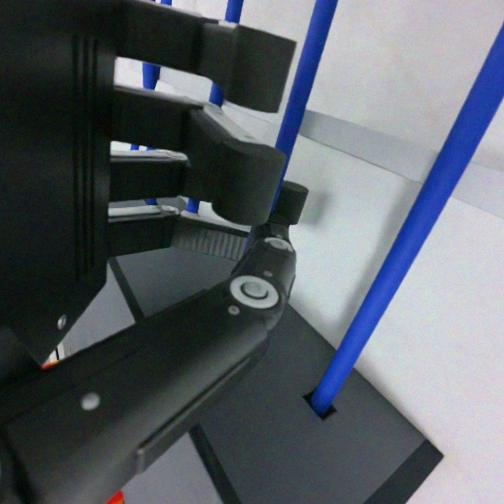

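Request:
{"op": "execute_actions", "data": {
  "actions": [
    [[0,0,0,0,0,0,-1,-1,-0.8,-0.8,-0.6,-1,1.0,-0.75,0,0,0,0,0,0,-1,-1,-0.45,-0.45,0.05,-1,0.4,-0.88]],
    [[0,0,0,0,0,0,-1,-1,-0.8,-0.8,-0.6,-1,1.0,-0.75,0,0,0,0,0,0,-1,-1,-0.45,-0.45,0.05,-1,0.4,-0.88]]
  ]
}}

Request:
{"op": "move", "data": {
  "target": [0,0,0,0,0,0,-1,-1,-0.8,-0.8,-0.6,-1,1.0,-0.75,0.0083,0.0002,-0.0003,0,0,0,-1,-1,-0.45,-0.45,0.05,-1,0.4,-0.88],
  "speed": 0.03
}}

Request:
{"op": "move", "data": {
  "target": [0,0,0,0,0,0,-1,-1,-0.8,-0.8,-0.6,-1,1.0,-0.75,0.0083,0.0002,-0.0003,0,0,0,-1,-1,-0.45,-0.45,0.05,-1,0.4,-0.88],
  "speed": 0.03
}}

Request:
{"op": "move", "data": {
  "target": [0,0,0,0,0,0,-1,-1,-0.8,-0.8,-0.6,-1,1.0,-0.75,0.0083,0.0002,-0.0003,0,0,0,-1,-1,-0.45,-0.45,0.05,-1,0.4,-0.88],
  "speed": 0.03
}}

Scene clock: 3077.90 s.
left_arm: end_effector_position=(+0.3617, +0.2030, +0.1598) hand_measured=(-1.000, -1.000, -0.092, -0.098, +0.036, -1.000) hand_load_n=(+0.0, +0.0, +0.0, +0.0, +0.0, +0.0) hand_stopped_by=(target, target, force, force, force, target) hand_force_limit=1.00 hand_speed=-0.75 end_effector_quat_wxyz=(+0.541, -0.487, +0.445, -0.521) | right_arm: end_effector_position=(+0.3193, +0.0051, +0.0362) hand_measured=(-1.000, -1.000, -0.190, -0.190, +0.052, -1.000) hand_load_n=(+0.0, +0.0, +8.0, +8.0, +6.0, +0.0) hand_stopped_by=(target, target, force, force, target, target) hand_force_limit=0.40 hand_speed=-0.88 end_effector_quat_wxyz=(-0.333, +0.642, -0.614, +0.317)
Joint positions: left_arm=[-0.628 1.403 0.136 1.433 -0.672 0.079] | right_arm=[0.81 1.124 0.386 -0.057 0.629 0.543]
Joint torques (N m): left_arm=[-3.19 -5.77 4.12 1.99 -0.05 0.21] | right_arm=[-0.79 -0.79 7.58 2.09 0.2 -0.11]
Heat: left arm: hottest elbow 33 °C; right arm: hottest elbow 36 °C.
Hand target: left_arm +0.3588, +0.1984, +0.1545; +0.541, -0.481, +0.458, -0.516 | right_arm +0.3223, +0.0055, +0.0348; -0.334, +0.642, -0.612, +0.319
Off the commanded pose: left_arm 0.008 m, 2 deg | right_arm 0.003 m, 0 deg.

Scene clock: 3078.40 s.
left_arm: end_effector_position=(+0.3617, +0.2030, +0.1598) hand_measured=(-1.000, -1.000, -0.092, -0.098, +0.036, -1.000) hand_load_n=(+0.0, +0.5, +0.0, +0.0, +0.5, +0.0) hand_stopped_by=(target, target, force, force, force, target) hand_force_limit=1.00 hand_speed=-0.75 end_effector_quat_wxyz=(+0.541, -0.487, +0.445, -0.521) | right_arm: end_effector_position=(+0.3208, +0.0045, +0.0362) hand_measured=(-1.000, -1.000, -0.190, -0.190, +0.052, -1.000) hand_load_n=(+0.0, +0.0, +8.0, +8.0, +6.0, +0.0) hand_stopped_by=(target, target, force, force, target, target) hand_force_limit=0.40 hand_speed=-0.88 end_effector_quat_wxyz=(-0.334, +0.642, -0.614, +0.315)
Joint positions: left_arm=[-0.628 1.403 0.136 1.433 -0.672 0.079] | right_arm=[0.801 1.124 0.386 -0.053 0.618 0.537]
Joint torques (N m): left_arm=[-3.19 -5.77 4.14 1.99 -0.05 0.21] | right_arm=[-1.08 -1.85 6.83 2.02 0.26 -0.19]
Heat: left arm: hottest elbow 33 °C; right arm: hottest elbow 36 °C.
Hand target: left_arm +0.3588, +0.1984, +0.1545; +0.541, -0.481, +0.458, -0.516 | right_arm +0.3223, +0.0005, +0.0349; -0.334, +0.642, -0.612, +0.319
Off the commanded pose: left_arm 0.008 m, 2 deg | right_arm 0.005 m, 1 deg.
move: done

Scene clock: 3078.90 s.
left_arm: end_effector_position=(+0.3617, +0.2030, +0.1598) hand_measured=(-1.000, -1.000, -0.092, -0.098, +0.036, -1.000) hand_load_n=(+0.0, +0.0, +0.0, +0.0, +0.0, +0.0) hand_stopped_by=(target, target, force, force, force, target) hand_force_limit=1.00 hand_speed=-0.75 end_effector_quat_wxyz=(+0.541, -0.487, +0.445, -0.521) | right_arm: end_effector_position=(+0.3212, +0.0040, +0.0353) hand_measured=(-1.000, -1.000, -0.190, -0.190, +0.052, -1.000) hand_load_n=(+0.0, +0.0, +8.0, +8.0, +6.0, +0.0) hand_stopped_by=(target, target, force, force, target, target) hand_force_limit=0.40 hand_speed=-0.88 end_effector_quat_wxyz=(-0.335, +0.643, -0.615, +0.311)
Joint positions: left_arm=[-0.628 1.403 0.136 1.433 -0.672 0.079] | right_arm=[0.792 1.124 0.383 -0.044 0.604 0.532]
Joint torques (N m): left_arm=[-3.19 -5.77 4.11 1.99 -0.05 0.21] | right_arm=[-1.32 -2.73 6.42 1.88 0.43 -0.24]
Heat: left arm: hottest elbow 33 °C; right arm: hottest elbow 36 °C.
Hand target: left_arm +0.3588, +0.1984, +0.1545; +0.541, -0.481, +0.458, -0.516 | right_arm +0.3224, -0.0044, +0.0349; -0.334, +0.642, -0.612, +0.319
Off the commanded pose: left_arm 0.008 m, 2 deg | right_arm 0.009 m, 1 deg.
move: done

Scene clock: 3079.40 s.
left_arm: end_effector_position=(+0.3617, +0.2030, +0.1598) hand_measured=(-1.000, -1.000, -0.092, -0.098, +0.036, -1.000) hand_load_n=(+0.0, +0.0, +0.0, +0.0, +0.0, +0.0) hand_stopped_by=(target, target, force, force, force, target) hand_force_limit=1.00 hand_speed=-0.75 end_effector_quat_wxyz=(+0.541, -0.487, +0.445, -0.521) | right_arm: end_effector_position=(+0.3214, +0.0027, +0.0373) hand_measured=(-1.000, -1.000, -0.190, -0.190, +0.052, -1.000) hand_load_n=(+0.0, +0.0, +7.5, +8.5, +6.5, +0.5) hand_stopped_by=(target, target, force, force, target, target) hand_force_limit=0.40 hand_speed=-0.88 end_effector_quat_wxyz=(-0.340, +0.642, -0.615, +0.307)
Joint positions: left_arm=[-0.628 1.403 0.136 1.433 -0.672 0.079] | right_arm=[0.782 1.109 0.376 -0.038 0.59 0.526]
Joint torques (N m): left_arm=[-3.14 -5.83 4.12 1.98 -0.05 0.21] | right_arm=[-1.67 -2.49 6.27 1.72 0.58 -0.29]
Heat: left arm: hottest elbow 33 °C; right arm: hottest elbow 36 °C.
Hand target: left_arm +0.3588, +0.1984, +0.1545; +0.541, -0.481, +0.458, -0.516 | right_arm +0.3225, -0.0094, +0.0350; -0.334, +0.642, -0.612, +0.319
Off the commanded pose: left_arm 0.008 m, 2 deg | right_arm 0.012 m, 2 deg.
move: off_target (right_arm)

Request:
{"op": "move", "data": {
  "target": [0,0,0,0,0,0,-1,-1,-0.8,-0.8,-0.6,-1,1.0,-0.75,0.0133,0.0003,-0.0005,0,0,0,-1,-1,-0.45,-0.45,0.05,-1,0.4,-0.88],
  "speed": 0.03
}}

Request:
{"op": "move", "data": {
  "target": [0,0,0,0,0,0,-1,-1,-0.8,-0.8,-0.6,-1,1.0,-0.75,0.0133,0.0003,-0.0005,0,0,0,-1,-1,-0.45,-0.45,0.05,-1,0.4,-0.88],
  "speed": 0.03
}}

Scene clock: 3084.23 s.
left_arm: end_effector_position=(+0.3617, +0.2030, +0.1598) hand_measured=(-1.000, -1.000, -0.092, -0.098, +0.036, -1.000) hand_load_n=(+0.0, +0.0, +0.0, +0.0, +0.0, +0.0) hand_stopped_by=(target, target, force, force, force, target) hand_force_limit=1.00 hand_speed=-0.75 end_effector_quat_wxyz=(+0.541, -0.487, +0.445, -0.521) | right_arm: end_effector_position=(+0.3217, -0.0050, +0.0377) hand_measured=(-1.000, -1.000, -0.190, -0.190, +0.052, -1.000) hand_load_n=(+0.0, +0.0, +7.5, +8.0, +6.5, +0.0) hand_stopped_by=(target, target, force, force, target, target) hand_force_limit=0.40 hand_speed=-0.88 end_effector_quat_wxyz=(-0.341, +0.641, -0.615, +0.306)
Joint positions: left_arm=[-0.628 1.403 0.136 1.433 -0.672 0.079] | right_arm=[0.759 1.087 0.361 -0.034 0.572 0.509]
Joint torques (N m): left_arm=[-3.14 -5.89 4.11 1.99 -0.05 0.21] | right_arm=[-1.55 -2.2 6.34 1.7 0.59 -0.34]
Heat: left arm: hottest elbow 33 °C; right arm: hottest elbow 35 °C.
Hand target: left_arm +0.3588, +0.1984, +0.1545; +0.541, -0.481, +0.458, -0.516 | right_arm +0.3225, -0.0174, +0.0350; -0.334, +0.642, -0.612, +0.319
Off the commanded pose: left_arm 0.008 m, 2 deg | right_arm 0.013 m, 2 deg.
move: off_target (right_arm)

Scene clock: 3084.93 s.
left_arm: end_effector_position=(+0.3617, +0.2030, +0.1598) hand_measured=(-1.000, -1.000, -0.092, -0.098, +0.036, -1.000) hand_load_n=(+0.0, +0.0, +0.0, +0.0, +0.0, +0.0) hand_stopped_by=(target, target, force, force, force, target) hand_force_limit=1.00 hand_speed=-0.75 end_effector_quat_wxyz=(+0.541, -0.487, +0.445, -0.521) | right_arm: end_effector_position=(+0.3219, -0.0130, +0.0380) hand_measured=(-1.000, -1.000, -0.190, -0.190, +0.052, -1.000) hand_load_n=(+0.0, +0.0, +7.5, +8.0, +6.5, +0.5) hand_stopped_by=(target, target, force, force, target, target) hand_force_limit=0.40 hand_speed=-0.88 end_effector_quat_wxyz=(-0.342, +0.641, -0.616, +0.306)
Joint positions: left_arm=[-0.628 1.403 0.136 1.433 -0.672 0.079] | right_arm=[0.735 1.064 0.347 -0.031 0.555 0.49]
Joint torques (N m): left_arm=[-3.14 -5.77 4.14 1.99 -0.05 0.22] | right_arm=[-1.67 -1.79 6.45 1.74 0.62 -0.3]
Heat: left arm: hottest elbow 33 °C; right arm: hottest elbow 35 °C.
Hand target: left_arm +0.3588, +0.1984, +0.1545; +0.541, -0.481, +0.458, -0.516 | right_arm +0.3225, -0.0254, +0.0350; -0.334, +0.642, -0.612, +0.319
Off the commanded pose: left_arm 0.008 m, 2 deg | right_arm 0.013 m, 2 deg.
move: off_target (right_arm)

Request:
{"op": "move", "data": {
  "target": [0,0,0,0,0,0,-1,-1,-0.8,-0.8,-0.6,-1,1.0,-0.75,-0.0416,-0.0011,0.0016,0,0,0,-1,-1,-0.45,-0.45,0.05,-1,0.4,-0.88],
  "speed": 0.03
}}

Request:
{"op": "move", "data": {
  "target": [0,0,0,0,0,0,-1,-1,-0.8,-0.8,-0.6,-1,1.0,-0.75,-0.0133,-0.0003,0.0005,0,0,0,-1,-1,-0.45,-0.45,0.05,-1,0.4,-0.88],
  "speed": 0.03,
  "cameras": ["cam_right_wrist", "cam_high"]
}}

Scene clock: 3095.13 s.
left_arm: end_effector_position=(+0.3617, +0.2030, +0.1598) hand_measured=(-1.000, -1.000, -0.092, -0.098, +0.036, -1.000) hand_load_n=(-0.5, +0.0, +0.5, +0.0, +0.0, +0.0) hand_stopped_by=(target, target, force, force, force, target) hand_force_limit=1.00 hand_speed=-0.75 end_effector_quat_wxyz=(+0.541, -0.487, +0.445, -0.521) | right_arm: end_effector_position=(+0.3181, -0.0123, +0.0308) hand_measured=(-1.000, -1.000, -0.190, -0.190, +0.052, -1.000) hand_load_n=(+0.0, +0.0, +7.5, +7.5, +6.5, +0.0) hand_stopped_by=(target, target, force, force, target, target) hand_force_limit=0.40 hand_speed=-0.88 end_effector_quat_wxyz=(-0.329, +0.641, -0.612, +0.324)
Joint positions: left_arm=[-0.628 1.403 0.136 1.433 -0.672 0.079] | right_arm=[0.778 1.097 0.348 -0.031 0.62 0.508]
Joint torques (N m): left_arm=[-3.19 -5.71 4.12 1.98 -0.05 0.22] | right_arm=[0.44 0.21 9.59 1.22 0.09 0.12]
Heat: left arm: hottest elbow 33 °C; right arm: hottest elbow 35 °C.
Hand target: left_arm +0.3588, +0.1984, +0.1545; +0.541, -0.481, +0.458, -0.516 | right_arm +0.3223, -0.0004, +0.0349; -0.334, +0.642, -0.612, +0.319
Off the commanded pose: left_arm 0.008 m, 2 deg | right_arm 0.013 m, 1 deg.
move: off_target (right_arm)

Scene clock: 3095.73 s.
left_arm: end_effector_position=(+0.3617, +0.2030, +0.1598) hand_measured=(-1.000, -1.000, -0.092, -0.098, +0.036, -1.000) hand_load_n=(+0.0, +0.0, +0.0, +0.0, +0.0, +0.0) hand_stopped_by=(target, target, force, force, force, target) hand_force_limit=1.00 hand_speed=-0.75 end_effector_quat_wxyz=(+0.541, -0.487, +0.445, -0.521) | right_arm: end_effector_position=(+0.3175, -0.0088, +0.0287) hand_measured=(-1.000, -1.000, -0.190, -0.190, +0.052, -1.000) hand_load_n=(+0.0, +0.0, +7.5, +7.5, +6.5, +0.0) hand_stopped_by=(target, target, force, force, target, target) hand_force_limit=0.40 hand_speed=-0.88 end_effector_quat_wxyz=(-0.326, +0.643, -0.611, +0.328)
Joint positions: left_arm=[-0.628 1.403 0.136 1.433 -0.672 0.079] | right_arm=[0.796 1.117 0.355 -0.031 0.64 0.517]
Joint torques (N m): left_arm=[-3.14 -5.77 4.12 1.98 -0.05 0.22] | right_arm=[0.56 0.15 10.11 0.96 -0.08 0.2]
Heat: left arm: hottest elbow 33 °C; right arm: hottest elbow 35 °C.
Hand target: left_arm +0.3588, +0.1984, +0.1545; +0.541, -0.481, +0.458, -0.516 | right_arm +0.3223, +0.0075, +0.0349; -0.334, +0.642, -0.612, +0.319
Off the commanded pose: left_arm 0.008 m, 2 deg | right_arm 0.018 m, 1 deg.
move: off_target (right_arm)
cam_right_wrist: T_world_to_cam=[[-0.5093, -0.27822, -0.81438, 0.18612], [-0.55808, 0.82712, 0.06644, 0.18317], [0.6551, 0.48833, -0.57652, -0.0719]] pos_world=[0.24411, -0.06461, 0.09795]
Images, in order (width x height): cam_high 504x504, cam_right_wrist 504x504.

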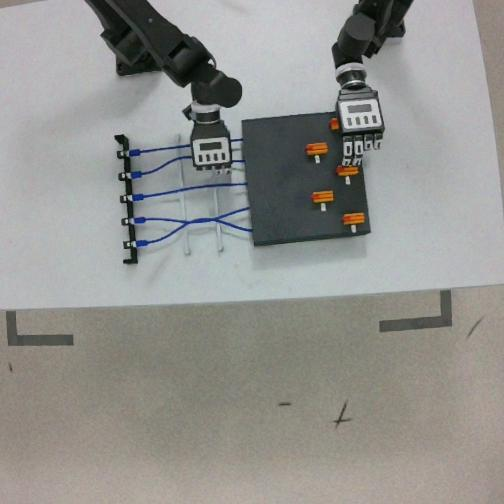

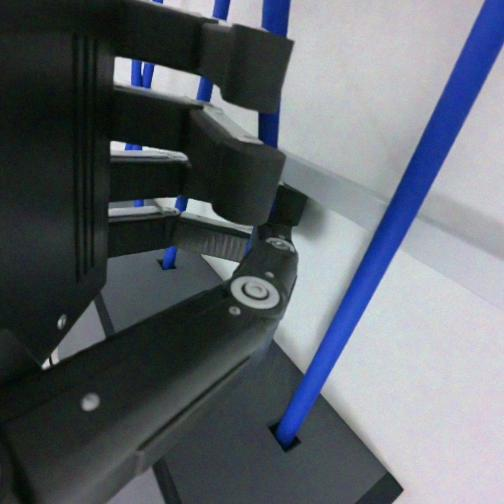

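Request:
{"op": "move", "data": {
  "target": [0,0,0,0,0,0,-1,-1,-0.8,-0.8,-0.6,-1,1.0,-0.75,-0.0133,-0.0102,-0.0063,0,0,0,-1,-1,-0.45,-0.45,0.05,-1,0.4,-0.88],
  "speed": 0.03
}}

Request:
{"op": "move", "data": {
  "target": [0,0,0,0,0,0,-1,-1,-0.8,-0.8,-0.6,-1,1.0,-0.75,-0.01,-0.0003,0.0004,0,0,0,-1,-1,-0.45,-0.45,0.05,-1,0.4,-0.88],
  "speed": 0.03,
  "cameras": ["cam_right_wrist", "cam_high"]
}}

Scene clock: 3101.07 s.
left_arm: end_effector_position=(+0.3617, +0.2030, +0.1598) hand_measured=(-1.000, -1.000, -0.092, -0.098, +0.036, -1.000) hand_load_n=(+0.0, +0.0, +0.0, +0.0, +0.0, +0.0) hand_stopped_by=(target, target, force, force, force, target) hand_force_limit=1.00 hand_speed=-0.75 end_effector_quat_wxyz=(+0.541, -0.487, +0.445, -0.521) | right_arm: end_effector_position=(+0.3140, -0.0056, +0.0293) hand_measured=(-1.000, -1.000, -0.190, -0.190, +0.052, -1.000) hand_load_n=(+0.0, +0.5, +7.5, +7.0, +6.5, +0.0) hand_stopped_by=(target, target, force, force, target, target) hand_force_limit=0.40 hand_speed=-0.88 end_effector_quat_wxyz=(-0.319, +0.646, -0.611, +0.328)
Joint positions: left_arm=[-0.628 1.403 0.136 1.433 -0.672 0.079] | right_arm=[0.814 1.119 0.369 -0.07 0.652 0.535]
Joint torques (N m): left_arm=[-3.19 -5.77 4.14 1.98 -0.05 0.22] | right_arm=[0.73 -0.32 11.02 0.91 -0.02 0.22]
Motor temperatures (°C): left_arm=[29 26 33 24 25 28] | right_arm=[27 28 36 24 29 27]
Heat: left arm: hottest elbow 33 °C; right arm: hottest elbow 36 °C.
Hand target: left_arm +0.3588, +0.1984, +0.1545; +0.541, -0.481, +0.458, -0.516 | right_arm +0.3225, +0.0156, +0.0422; -0.334, +0.642, -0.612, +0.319
Off the commanded pose: left_arm 0.008 m, 2 deg | right_arm 0.026 m, 2 deg.
move: off_target (right_arm)

Scene clock: 3101.57 s.
left_arm: end_effector_position=(+0.3617, +0.2030, +0.1598) hand_measured=(-1.000, -1.000, -0.092, -0.098, +0.036, -1.000) hand_load_n=(+0.0, +0.0, +0.0, +0.0, +0.0, +0.0) hand_stopped_by=(target, target, force, force, force, target) hand_force_limit=1.00 hand_speed=-0.75 end_effector_quat_wxyz=(+0.541, -0.487, +0.445, -0.521) | right_arm: end_effector_position=(+0.3131, -0.0036, +0.0276) hand_measured=(-1.000, -1.000, -0.190, -0.190, +0.052, -1.000) hand_load_n=(+0.0, +0.0, +7.5, +7.0, +7.0, +0.0) hand_stopped_by=(target, target, force, force, target, target) hand_force_limit=0.40 hand_speed=-0.88 end_effector_quat_wxyz=(-0.314, +0.648, -0.610, +0.331)
Joint positions: left_arm=[-0.628 1.403 0.136 1.433 -0.672 0.079] | right_arm=[0.827 1.133 0.377 -0.08 0.666 0.543]
Joint torques (N m): left_arm=[-3.19 -5.71 4.12 2 -0.05 0.22] | right_arm=[0.79 -0.62 11.23 1.02 -0.15 0.27]
Heat: left arm: hottest elbow 33 °C; right arm: hottest elbow 36 °C.
Hand target: left_arm +0.3588, +0.1984, +0.1545; +0.541, -0.481, +0.458, -0.516 | right_arm +0.3224, +0.0216, +0.0421; -0.334, +0.642, -0.612, +0.319
Off the commanded pose: left_arm 0.008 m, 2 deg | right_arm 0.031 m, 3 deg.
move: off_target (right_arm)
cam_right_wrist: T_world_to_cam=[[-0.52104, -0.29593, -0.80059, 0.18756], [-0.55565, 0.8296, 0.05498, 0.17613], [0.64789, 0.47349, -0.59669, -0.0695]] pos_world=[0.24062, -0.05771, 0.099]
Images, in order (width x height): cam_high 504x504, cam_right_wrist 504x504.

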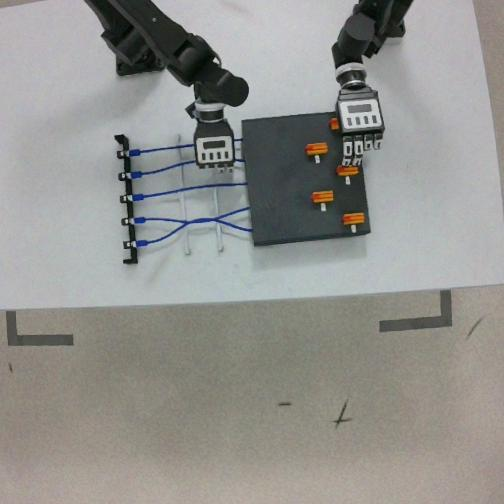

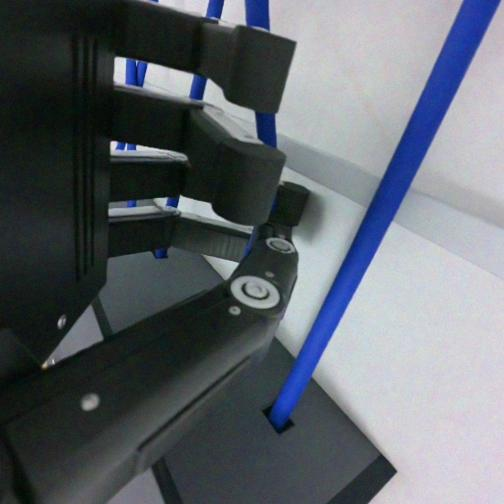

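Request:
{"op": "move", "data": {
  "target": [0,0,0,0,0,0,-1,-1,-0.8,-0.8,-0.6,-1,1.0,-0.75,0.0265,-0.004,-0.0035,0,0,0,-1,-1,-0.45,-0.45,0.05,-1,0.4,-0.88],
  "speed": 0.04
}}

Request:
{"op": "execute_actions", "data": {
  "actions": [
    [[0,0,0,0,0,0,-1,-1,-0.8,-0.8,-0.6,-1,1.0,-0.75,0,0,0,0,0,0,-1,-1,0.45,0.45,0.3,-1,0.4,-0.8]],
    [[0,0,0,0,0,0,-1,-1,-0.8,-0.8,-0.6,-1,1.0,-0.75,0,0,0,0,0,0,-1,-1,0.45,0.45,0.3,-1,0.4,-0.8]],
    [[0,0,0,0,0,0,-1,-1,-0.8,-0.8,-0.6,-1,1.0,-0.75,0,0,0,0,0,0,-1,-1,0.45,0.45,0.3,-1,0.4,-0.8]]
  ],
  "cameras": ["cam_right_wrist"]
}}

Scene clock: 3107.23 s.
left_arm: end_effector_position=(+0.3617, +0.2030, +0.1598) hand_measured=(-1.000, -1.000, -0.092, -0.098, +0.036, -1.000) hand_load_n=(+0.0, +0.0, +0.0, +0.0, +0.0, +0.0) hand_stopped_by=(target, target, force, force, force, target) hand_force_limit=1.00 hand_speed=-0.75 end_effector_quat_wxyz=(+0.541, -0.487, +0.445, -0.521) | right_arm: end_effector_position=(+0.3155, -0.0042, +0.0312) hand_measured=(-1.000, -1.000, -0.190, -0.190, +0.052, -1.000) hand_load_n=(+0.0, +0.0, +7.5, +7.5, +7.0, +0.0) hand_stopped_by=(target, target, force, force, target, target) hand_force_limit=0.40 hand_speed=-0.88 end_effector_quat_wxyz=(-0.320, +0.647, -0.613, +0.322)
Joint positions: left_arm=[-0.628 1.403 0.136 1.433 -0.672 0.079] | right_arm=[0.805 1.117 0.377 -0.08 0.635 0.534]
Joint torques (N m): left_arm=[-3.25 -5.83 4.12 1.99 -0.05 0.21] | right_arm=[-0.44 -2.61 9.43 1.1 -0.07 -0.03]
Heat: left arm: hottest elbow 33 °C; right arm: hottest elbow 36 °C.
Hand target: left_arm +0.3588, +0.1984, +0.1545; +0.541, -0.481, +0.458, -0.516 | right_arm +0.3229, +0.0057, +0.0453; -0.334, +0.642, -0.612, +0.319
Off the commanded pose: left_arm 0.008 m, 2 deg | right_arm 0.019 m, 2 deg.
move: off_target (right_arm)

Scene clock: 3108.93 s.
left_arm: end_effector_position=(+0.3617, +0.2030, +0.1598) hand_measured=(-1.000, -1.000, -0.092, -0.098, +0.036, -1.000) hand_load_n=(+0.0, +0.0, +0.0, -0.5, +0.0, +0.0) hand_stopped_by=(target, target, force, force, force, target) hand_force_limit=1.00 hand_speed=-0.75 end_effector_quat_wxyz=(+0.541, -0.487, +0.445, -0.521) | right_arm: end_effector_position=(+0.3154, -0.0021, +0.0343) hand_measured=(-1.000, -1.000, +0.450, +0.450, +0.300, -1.000) hand_load_n=(+0.0, +0.0, +0.0, -0.5, +0.0, +0.0) hand_stopped_by=(target, target, target, target, target, target) hand_force_limit=0.40 hand_speed=-0.80 end_effector_quat_wxyz=(-0.325, +0.646, -0.612, +0.319)
Joint positions: left_arm=[-0.628 1.403 0.136 1.433 -0.672 0.079] | right_arm=[0.805 1.106 0.377 -0.08 0.627 0.534]
Joint torques (N m): left_arm=[-3.19 -5.77 4.12 1.99 -0.05 0.21] | right_arm=[-0.5 -1.67 9.52 1.11 0.24 -0.04]
Heat: left arm: hottest elbow 33 °C; right arm: hottest elbow 36 °C.
Hand target: left_arm +0.3588, +0.1984, +0.1545; +0.541, -0.481, +0.458, -0.516 | right_arm +0.3228, +0.0056, +0.0452; -0.334, +0.642, -0.612, +0.319
Off the commanded pose: left_arm 0.008 m, 2 deg | right_arm 0.015 m, 1 deg.
cam_right_wrist: T_world_to_cam=[[-0.52123, -0.27517, -0.80784, 0.19498], [-0.56306, 0.82221, 0.08323, 0.17714], [0.64131, 0.49824, -0.5835, -0.06601]] pos_world=[0.24371, -0.05911, 0.10425]

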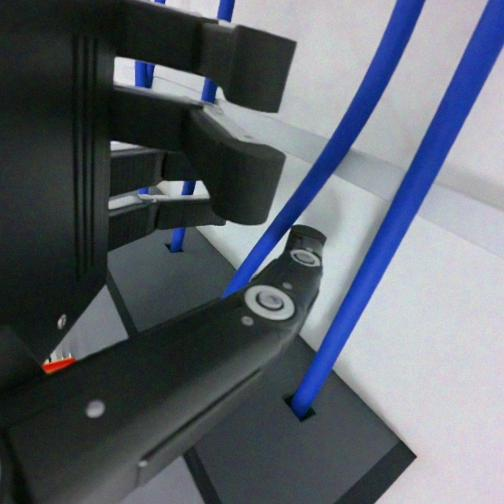

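Request:
{"op": "move", "data": {
  "target": [0,0,0,-0.03,0,0,-1,-1,0.5,0.5,0.15,-1,0.3,-0.7,0,-0.1092,-0.0765,0,0,0,-1,-1,0.45,0.45,0.3,-1,0.4,-0.8],
  "speed": 0.08
}}

Scene clock: 3130.97 s.
left_arm: end_effector_position=(+0.3517, +0.2072, +0.1428) hand_measured=(-1.000, -1.000, +0.500, +0.500, +0.150, -1.000) hand_load_n=(+0.0, +0.5, +0.0, +0.0, +0.0, +0.0) hand_stopped_by=(target, target, target, target, target, target) hand_force_limit=0.30 hand_speed=-0.70 end_effector_quat_wxyz=(+0.522, -0.505, +0.492, -0.479) | right_arm: end_effector_position=(+0.3122, -0.0057, +0.1004) hand_measured=(-1.000, -1.000, +0.450, +0.450, +0.300, -1.000) hand_load_n=(+0.0, +0.0, +0.0, +0.0, +0.0, +0.0) hand_stopped_by=(target, target, target, target, target, target) hand_force_limit=0.40 hand_speed=-0.80 end_effector_quat_wxyz=(-0.316, +0.651, -0.612, +0.319)
Joint positions: left_arm=[-0.628 1.218 0.136 1.088 -0.671 0.033] | right_arm=[0.805 0.934 0.499 -0.394 0.627 0.534]
Joint torques (N m): left_arm=[-2.2 -5.83 7.69 2 0.12 -0.04] | right_arm=[-0.5 -1.32 12.71 0.84 0.25 -0.02]
Heat: left arm: hottest elbow 33 °C; right arm: hottest elbow 37 °C.
Hand target: left_arm +0.3588, +0.1983, +0.1544; +0.517, -0.506, +0.482, -0.494 | right_arm +0.3229, +0.0057, +0.1254; -0.334, +0.642, -0.612, +0.319
Off the commanded pose: left_arm 0.016 m, 2 deg | right_arm 0.029 m, 2 deg.
move: off_target (left_arm, right_arm)

Request:
{"op": "move", "data": {
  "target": [0.0002,0.0707,0.0042,0,0,0,-1,-1,0.5,0.5,0.15,-1,0.3,-0.7,0,0,0,0,0,0,-1,-1,0.45,0.45,0.3,-1,0.4,-0.8],
  "speed": 0.06
}}

Request:
{"op": "move", "data": {
  "target": [0,0.0391,0,0,0,0,-1,-1,0.5,0.5,0.15,-1,0.3,-0.7,0,0,0,0,0,0,-1,-1,0.45,0.45,0.3,-1,0.4,-0.8],
  "speed": 0.05,
  "cameras": ["cam_left_wrist"]
}}

Scene clock: 3136.50 s.
left_arm: end_effector_position=(+0.3574, +0.2009, +0.1048) hand_measured=(-1.000, -1.000, +0.500, +0.500, +0.150, -1.000) hand_load_n=(+0.0, +0.0, +0.0, +0.0, +0.0, +0.0) hand_stopped_by=(target, target, target, target, target, target) hand_force_limit=0.30 hand_speed=-0.70 end_effector_quat_wxyz=(+0.518, -0.504, +0.495, -0.482) | right_arm: end_effector_position=(+0.3122, -0.0057, +0.1004) hand_measured=(-1.000, -1.000, +0.450, +0.450, +0.300, -1.000) hand_load_n=(+0.0, +0.0, +0.0, +0.0, +0.0, +0.0) hand_stopped_by=(target, target, target, target, target, target) hand_force_limit=0.40 hand_speed=-0.80 end_effector_quat_wxyz=(-0.316, +0.651, -0.612, +0.319)
Joint positions: left_arm=[-0.628 1.538 0.136 1.404 -0.661 0.029] | right_arm=[0.805 0.934 0.499 -0.394 0.627 0.534]
Joint torques (N m): left_arm=[-1.49 -7.24 3.89 3.06 0.09 -0.07] | right_arm=[-0.62 -1.26 12.7 0.85 0.25 -0.03]
Heat: left arm: hottest elbow 33 °C; right arm: hottest elbow 38 °C.
Hand target: left_arm +0.3624, +0.1983, +0.1121; +0.518, -0.506, +0.482, -0.494 | right_arm +0.3229, +0.0057, +0.1254; -0.334, +0.642, -0.612, +0.319
Off the commanded pose: left_arm 0.009 m, 2 deg | right_arm 0.030 m, 2 deg.
move: done

Scene clock: 3137.37 s.
left_arm: end_effector_position=(+0.3557, +0.2016, +0.0807) hand_measured=(-1.000, -1.000, +0.500, +0.500, +0.150, -1.000) hand_load_n=(+0.0, +0.0, +0.0, +0.0, +0.0, +0.0) hand_stopped_by=(target, target, target, target, target, target) hand_force_limit=0.30 hand_speed=-0.70 end_effector_quat_wxyz=(+0.516, -0.506, +0.501, -0.476) | right_arm: end_effector_position=(+0.3122, -0.0057, +0.1004) hand_measured=(-1.000, -1.000, +0.450, +0.450, +0.300, -1.000) hand_load_n=(+0.0, +0.0, +0.0, +0.0, +0.0, +0.0) hand_stopped_by=(target, target, target, target, target, target) hand_force_limit=0.40 hand_speed=-0.80 end_effector_quat_wxyz=(-0.316, +0.651, -0.612, +0.319)
Joint positions: left_arm=[-0.628 1.699 0.136 1.546 -0.66 0.025] | right_arm=[0.805 0.934 0.499 -0.394 0.627 0.534]
Joint torques (N m): left_arm=[-1.26 -8.29 2.95 3.1 0.11 -0.12] | right_arm=[-0.62 -1.26 12.72 0.8 0.24 -0.02]
Heat: left arm: hottest elbow 33 °C; right arm: hottest elbow 38 °C.
Hand target: left_arm +0.3629, +0.1983, +0.0888; +0.518, -0.506, +0.481, -0.494 | right_arm +0.3229, +0.0057, +0.1254; -0.334, +0.642, -0.612, +0.319
Off the commanded pose: left_arm 0.011 m, 3 deg | right_arm 0.030 m, 2 deg.
joint sent to its limit (left arm) — joint 4 (wrist pitch), upper limit. The joint targets still meet the commanded pose.
move: off_target (left_arm)
cam_left_wrist: T_world_to_cam=[[0.00403, -0.2618, 0.96511, -0.02899], [-0.46701, -0.8539, -0.22968, 0.36016], [0.88424, -0.44979, -0.12571, -0.10135]] pos_world=[0.25793, 0.25437, 0.09796]

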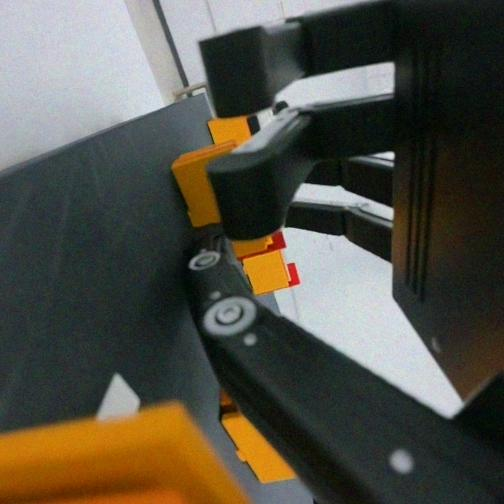

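Request:
{"op": "move", "data": {
  "target": [-0.0075,-0.0067,0.011,0,0,0,-1,-1,0.5,0.5,0.15,-1,0.3,-0.7,0,0,0,0,0,0,-1,-1,0.45,0.45,0.3,-1,0.4,-0.8],
  "speed": 0.05,
  "cameras": ["cam_left_wrist"]
}}

Request:
{"op": "zoom_image", "data": {
  "camera": "cam_left_wrist",
  "region": [130, 130, 310, 310]
}}

Scene clock: 3142.77 s.
left_arm: end_effector_position=(+0.3609, +0.2025, +0.0823) hand_measured=(-1.000, -1.000, +0.500, +0.500, +0.150, -1.000) hand_load_n=(+0.0, +0.0, +0.0, +0.0, +0.0, +0.0) hand_stopped_by=(target, target, target, target, target, target) hand_force_limit=0.30 hand_speed=-0.70 end_effector_quat_wxyz=(+0.514, -0.503, +0.501, -0.481) | right_arm: end_effector_position=(+0.3122, -0.0057, +0.1004) hand_measured=(-1.000, -1.000, +0.450, +0.450, +0.300, -1.000) hand_load_n=(+0.0, +0.0, +0.0, +0.0, +0.0, +0.0) hand_stopped_by=(target, target, target, target, target, target) hand_force_limit=0.40 hand_speed=-0.80 end_effector_quat_wxyz=(-0.316, +0.651, -0.612, +0.319)
Joint positions: left_arm=[-0.603 1.699 0.143 1.546 -0.627 0.024] | right_arm=[0.805 0.934 0.499 -0.394 0.627 0.534]
Joint torques (N m): left_arm=[-0.67 -9 3.11 3.08 0.11 -0.04] | right_arm=[-0.56 -1.32 12.7 0.77 0.24 -0.04]
Heat: left arm: hottest elbow 33 °C; right arm: hottest elbow 39 °C.
Hand target: left_arm +0.3692, +0.2031, +0.0930; +0.517, -0.506, +0.482, -0.494 | right_arm +0.3229, +0.0057, +0.1254; -0.334, +0.642, -0.612, +0.319
Off the commanded pose: left_arm 0.014 m, 3 deg | right_arm 0.030 m, 2 deg.
joint sent to its limit (left arm) — joint 4 (wrist pitch), upper limit. The joint targets still meet the commanded pose.
move: off_target (left_arm)
cam_left_wrist: T_world_to_cam=[[-0.00325, -0.25751, 0.96627, -0.02867], [-0.47363, -0.85062, -0.22829, 0.36537], [0.88072, -0.45839, -0.1192, -0.10284]] pos_world=[0.26353, 0.25627, 0.09886]

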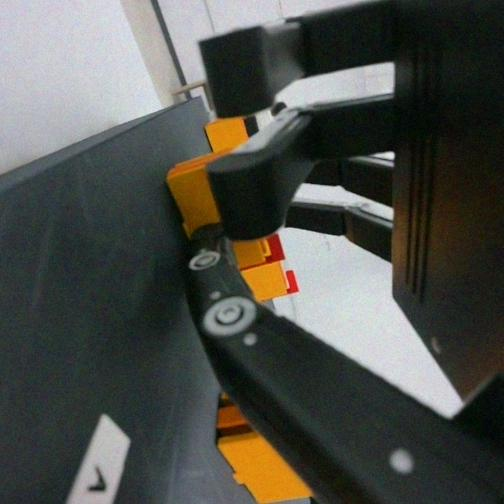

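Scaled by 2.800.

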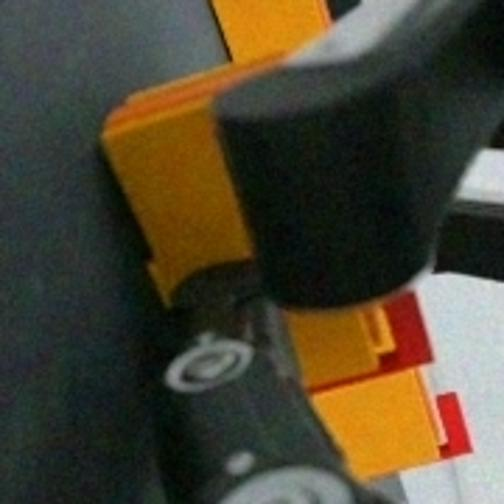

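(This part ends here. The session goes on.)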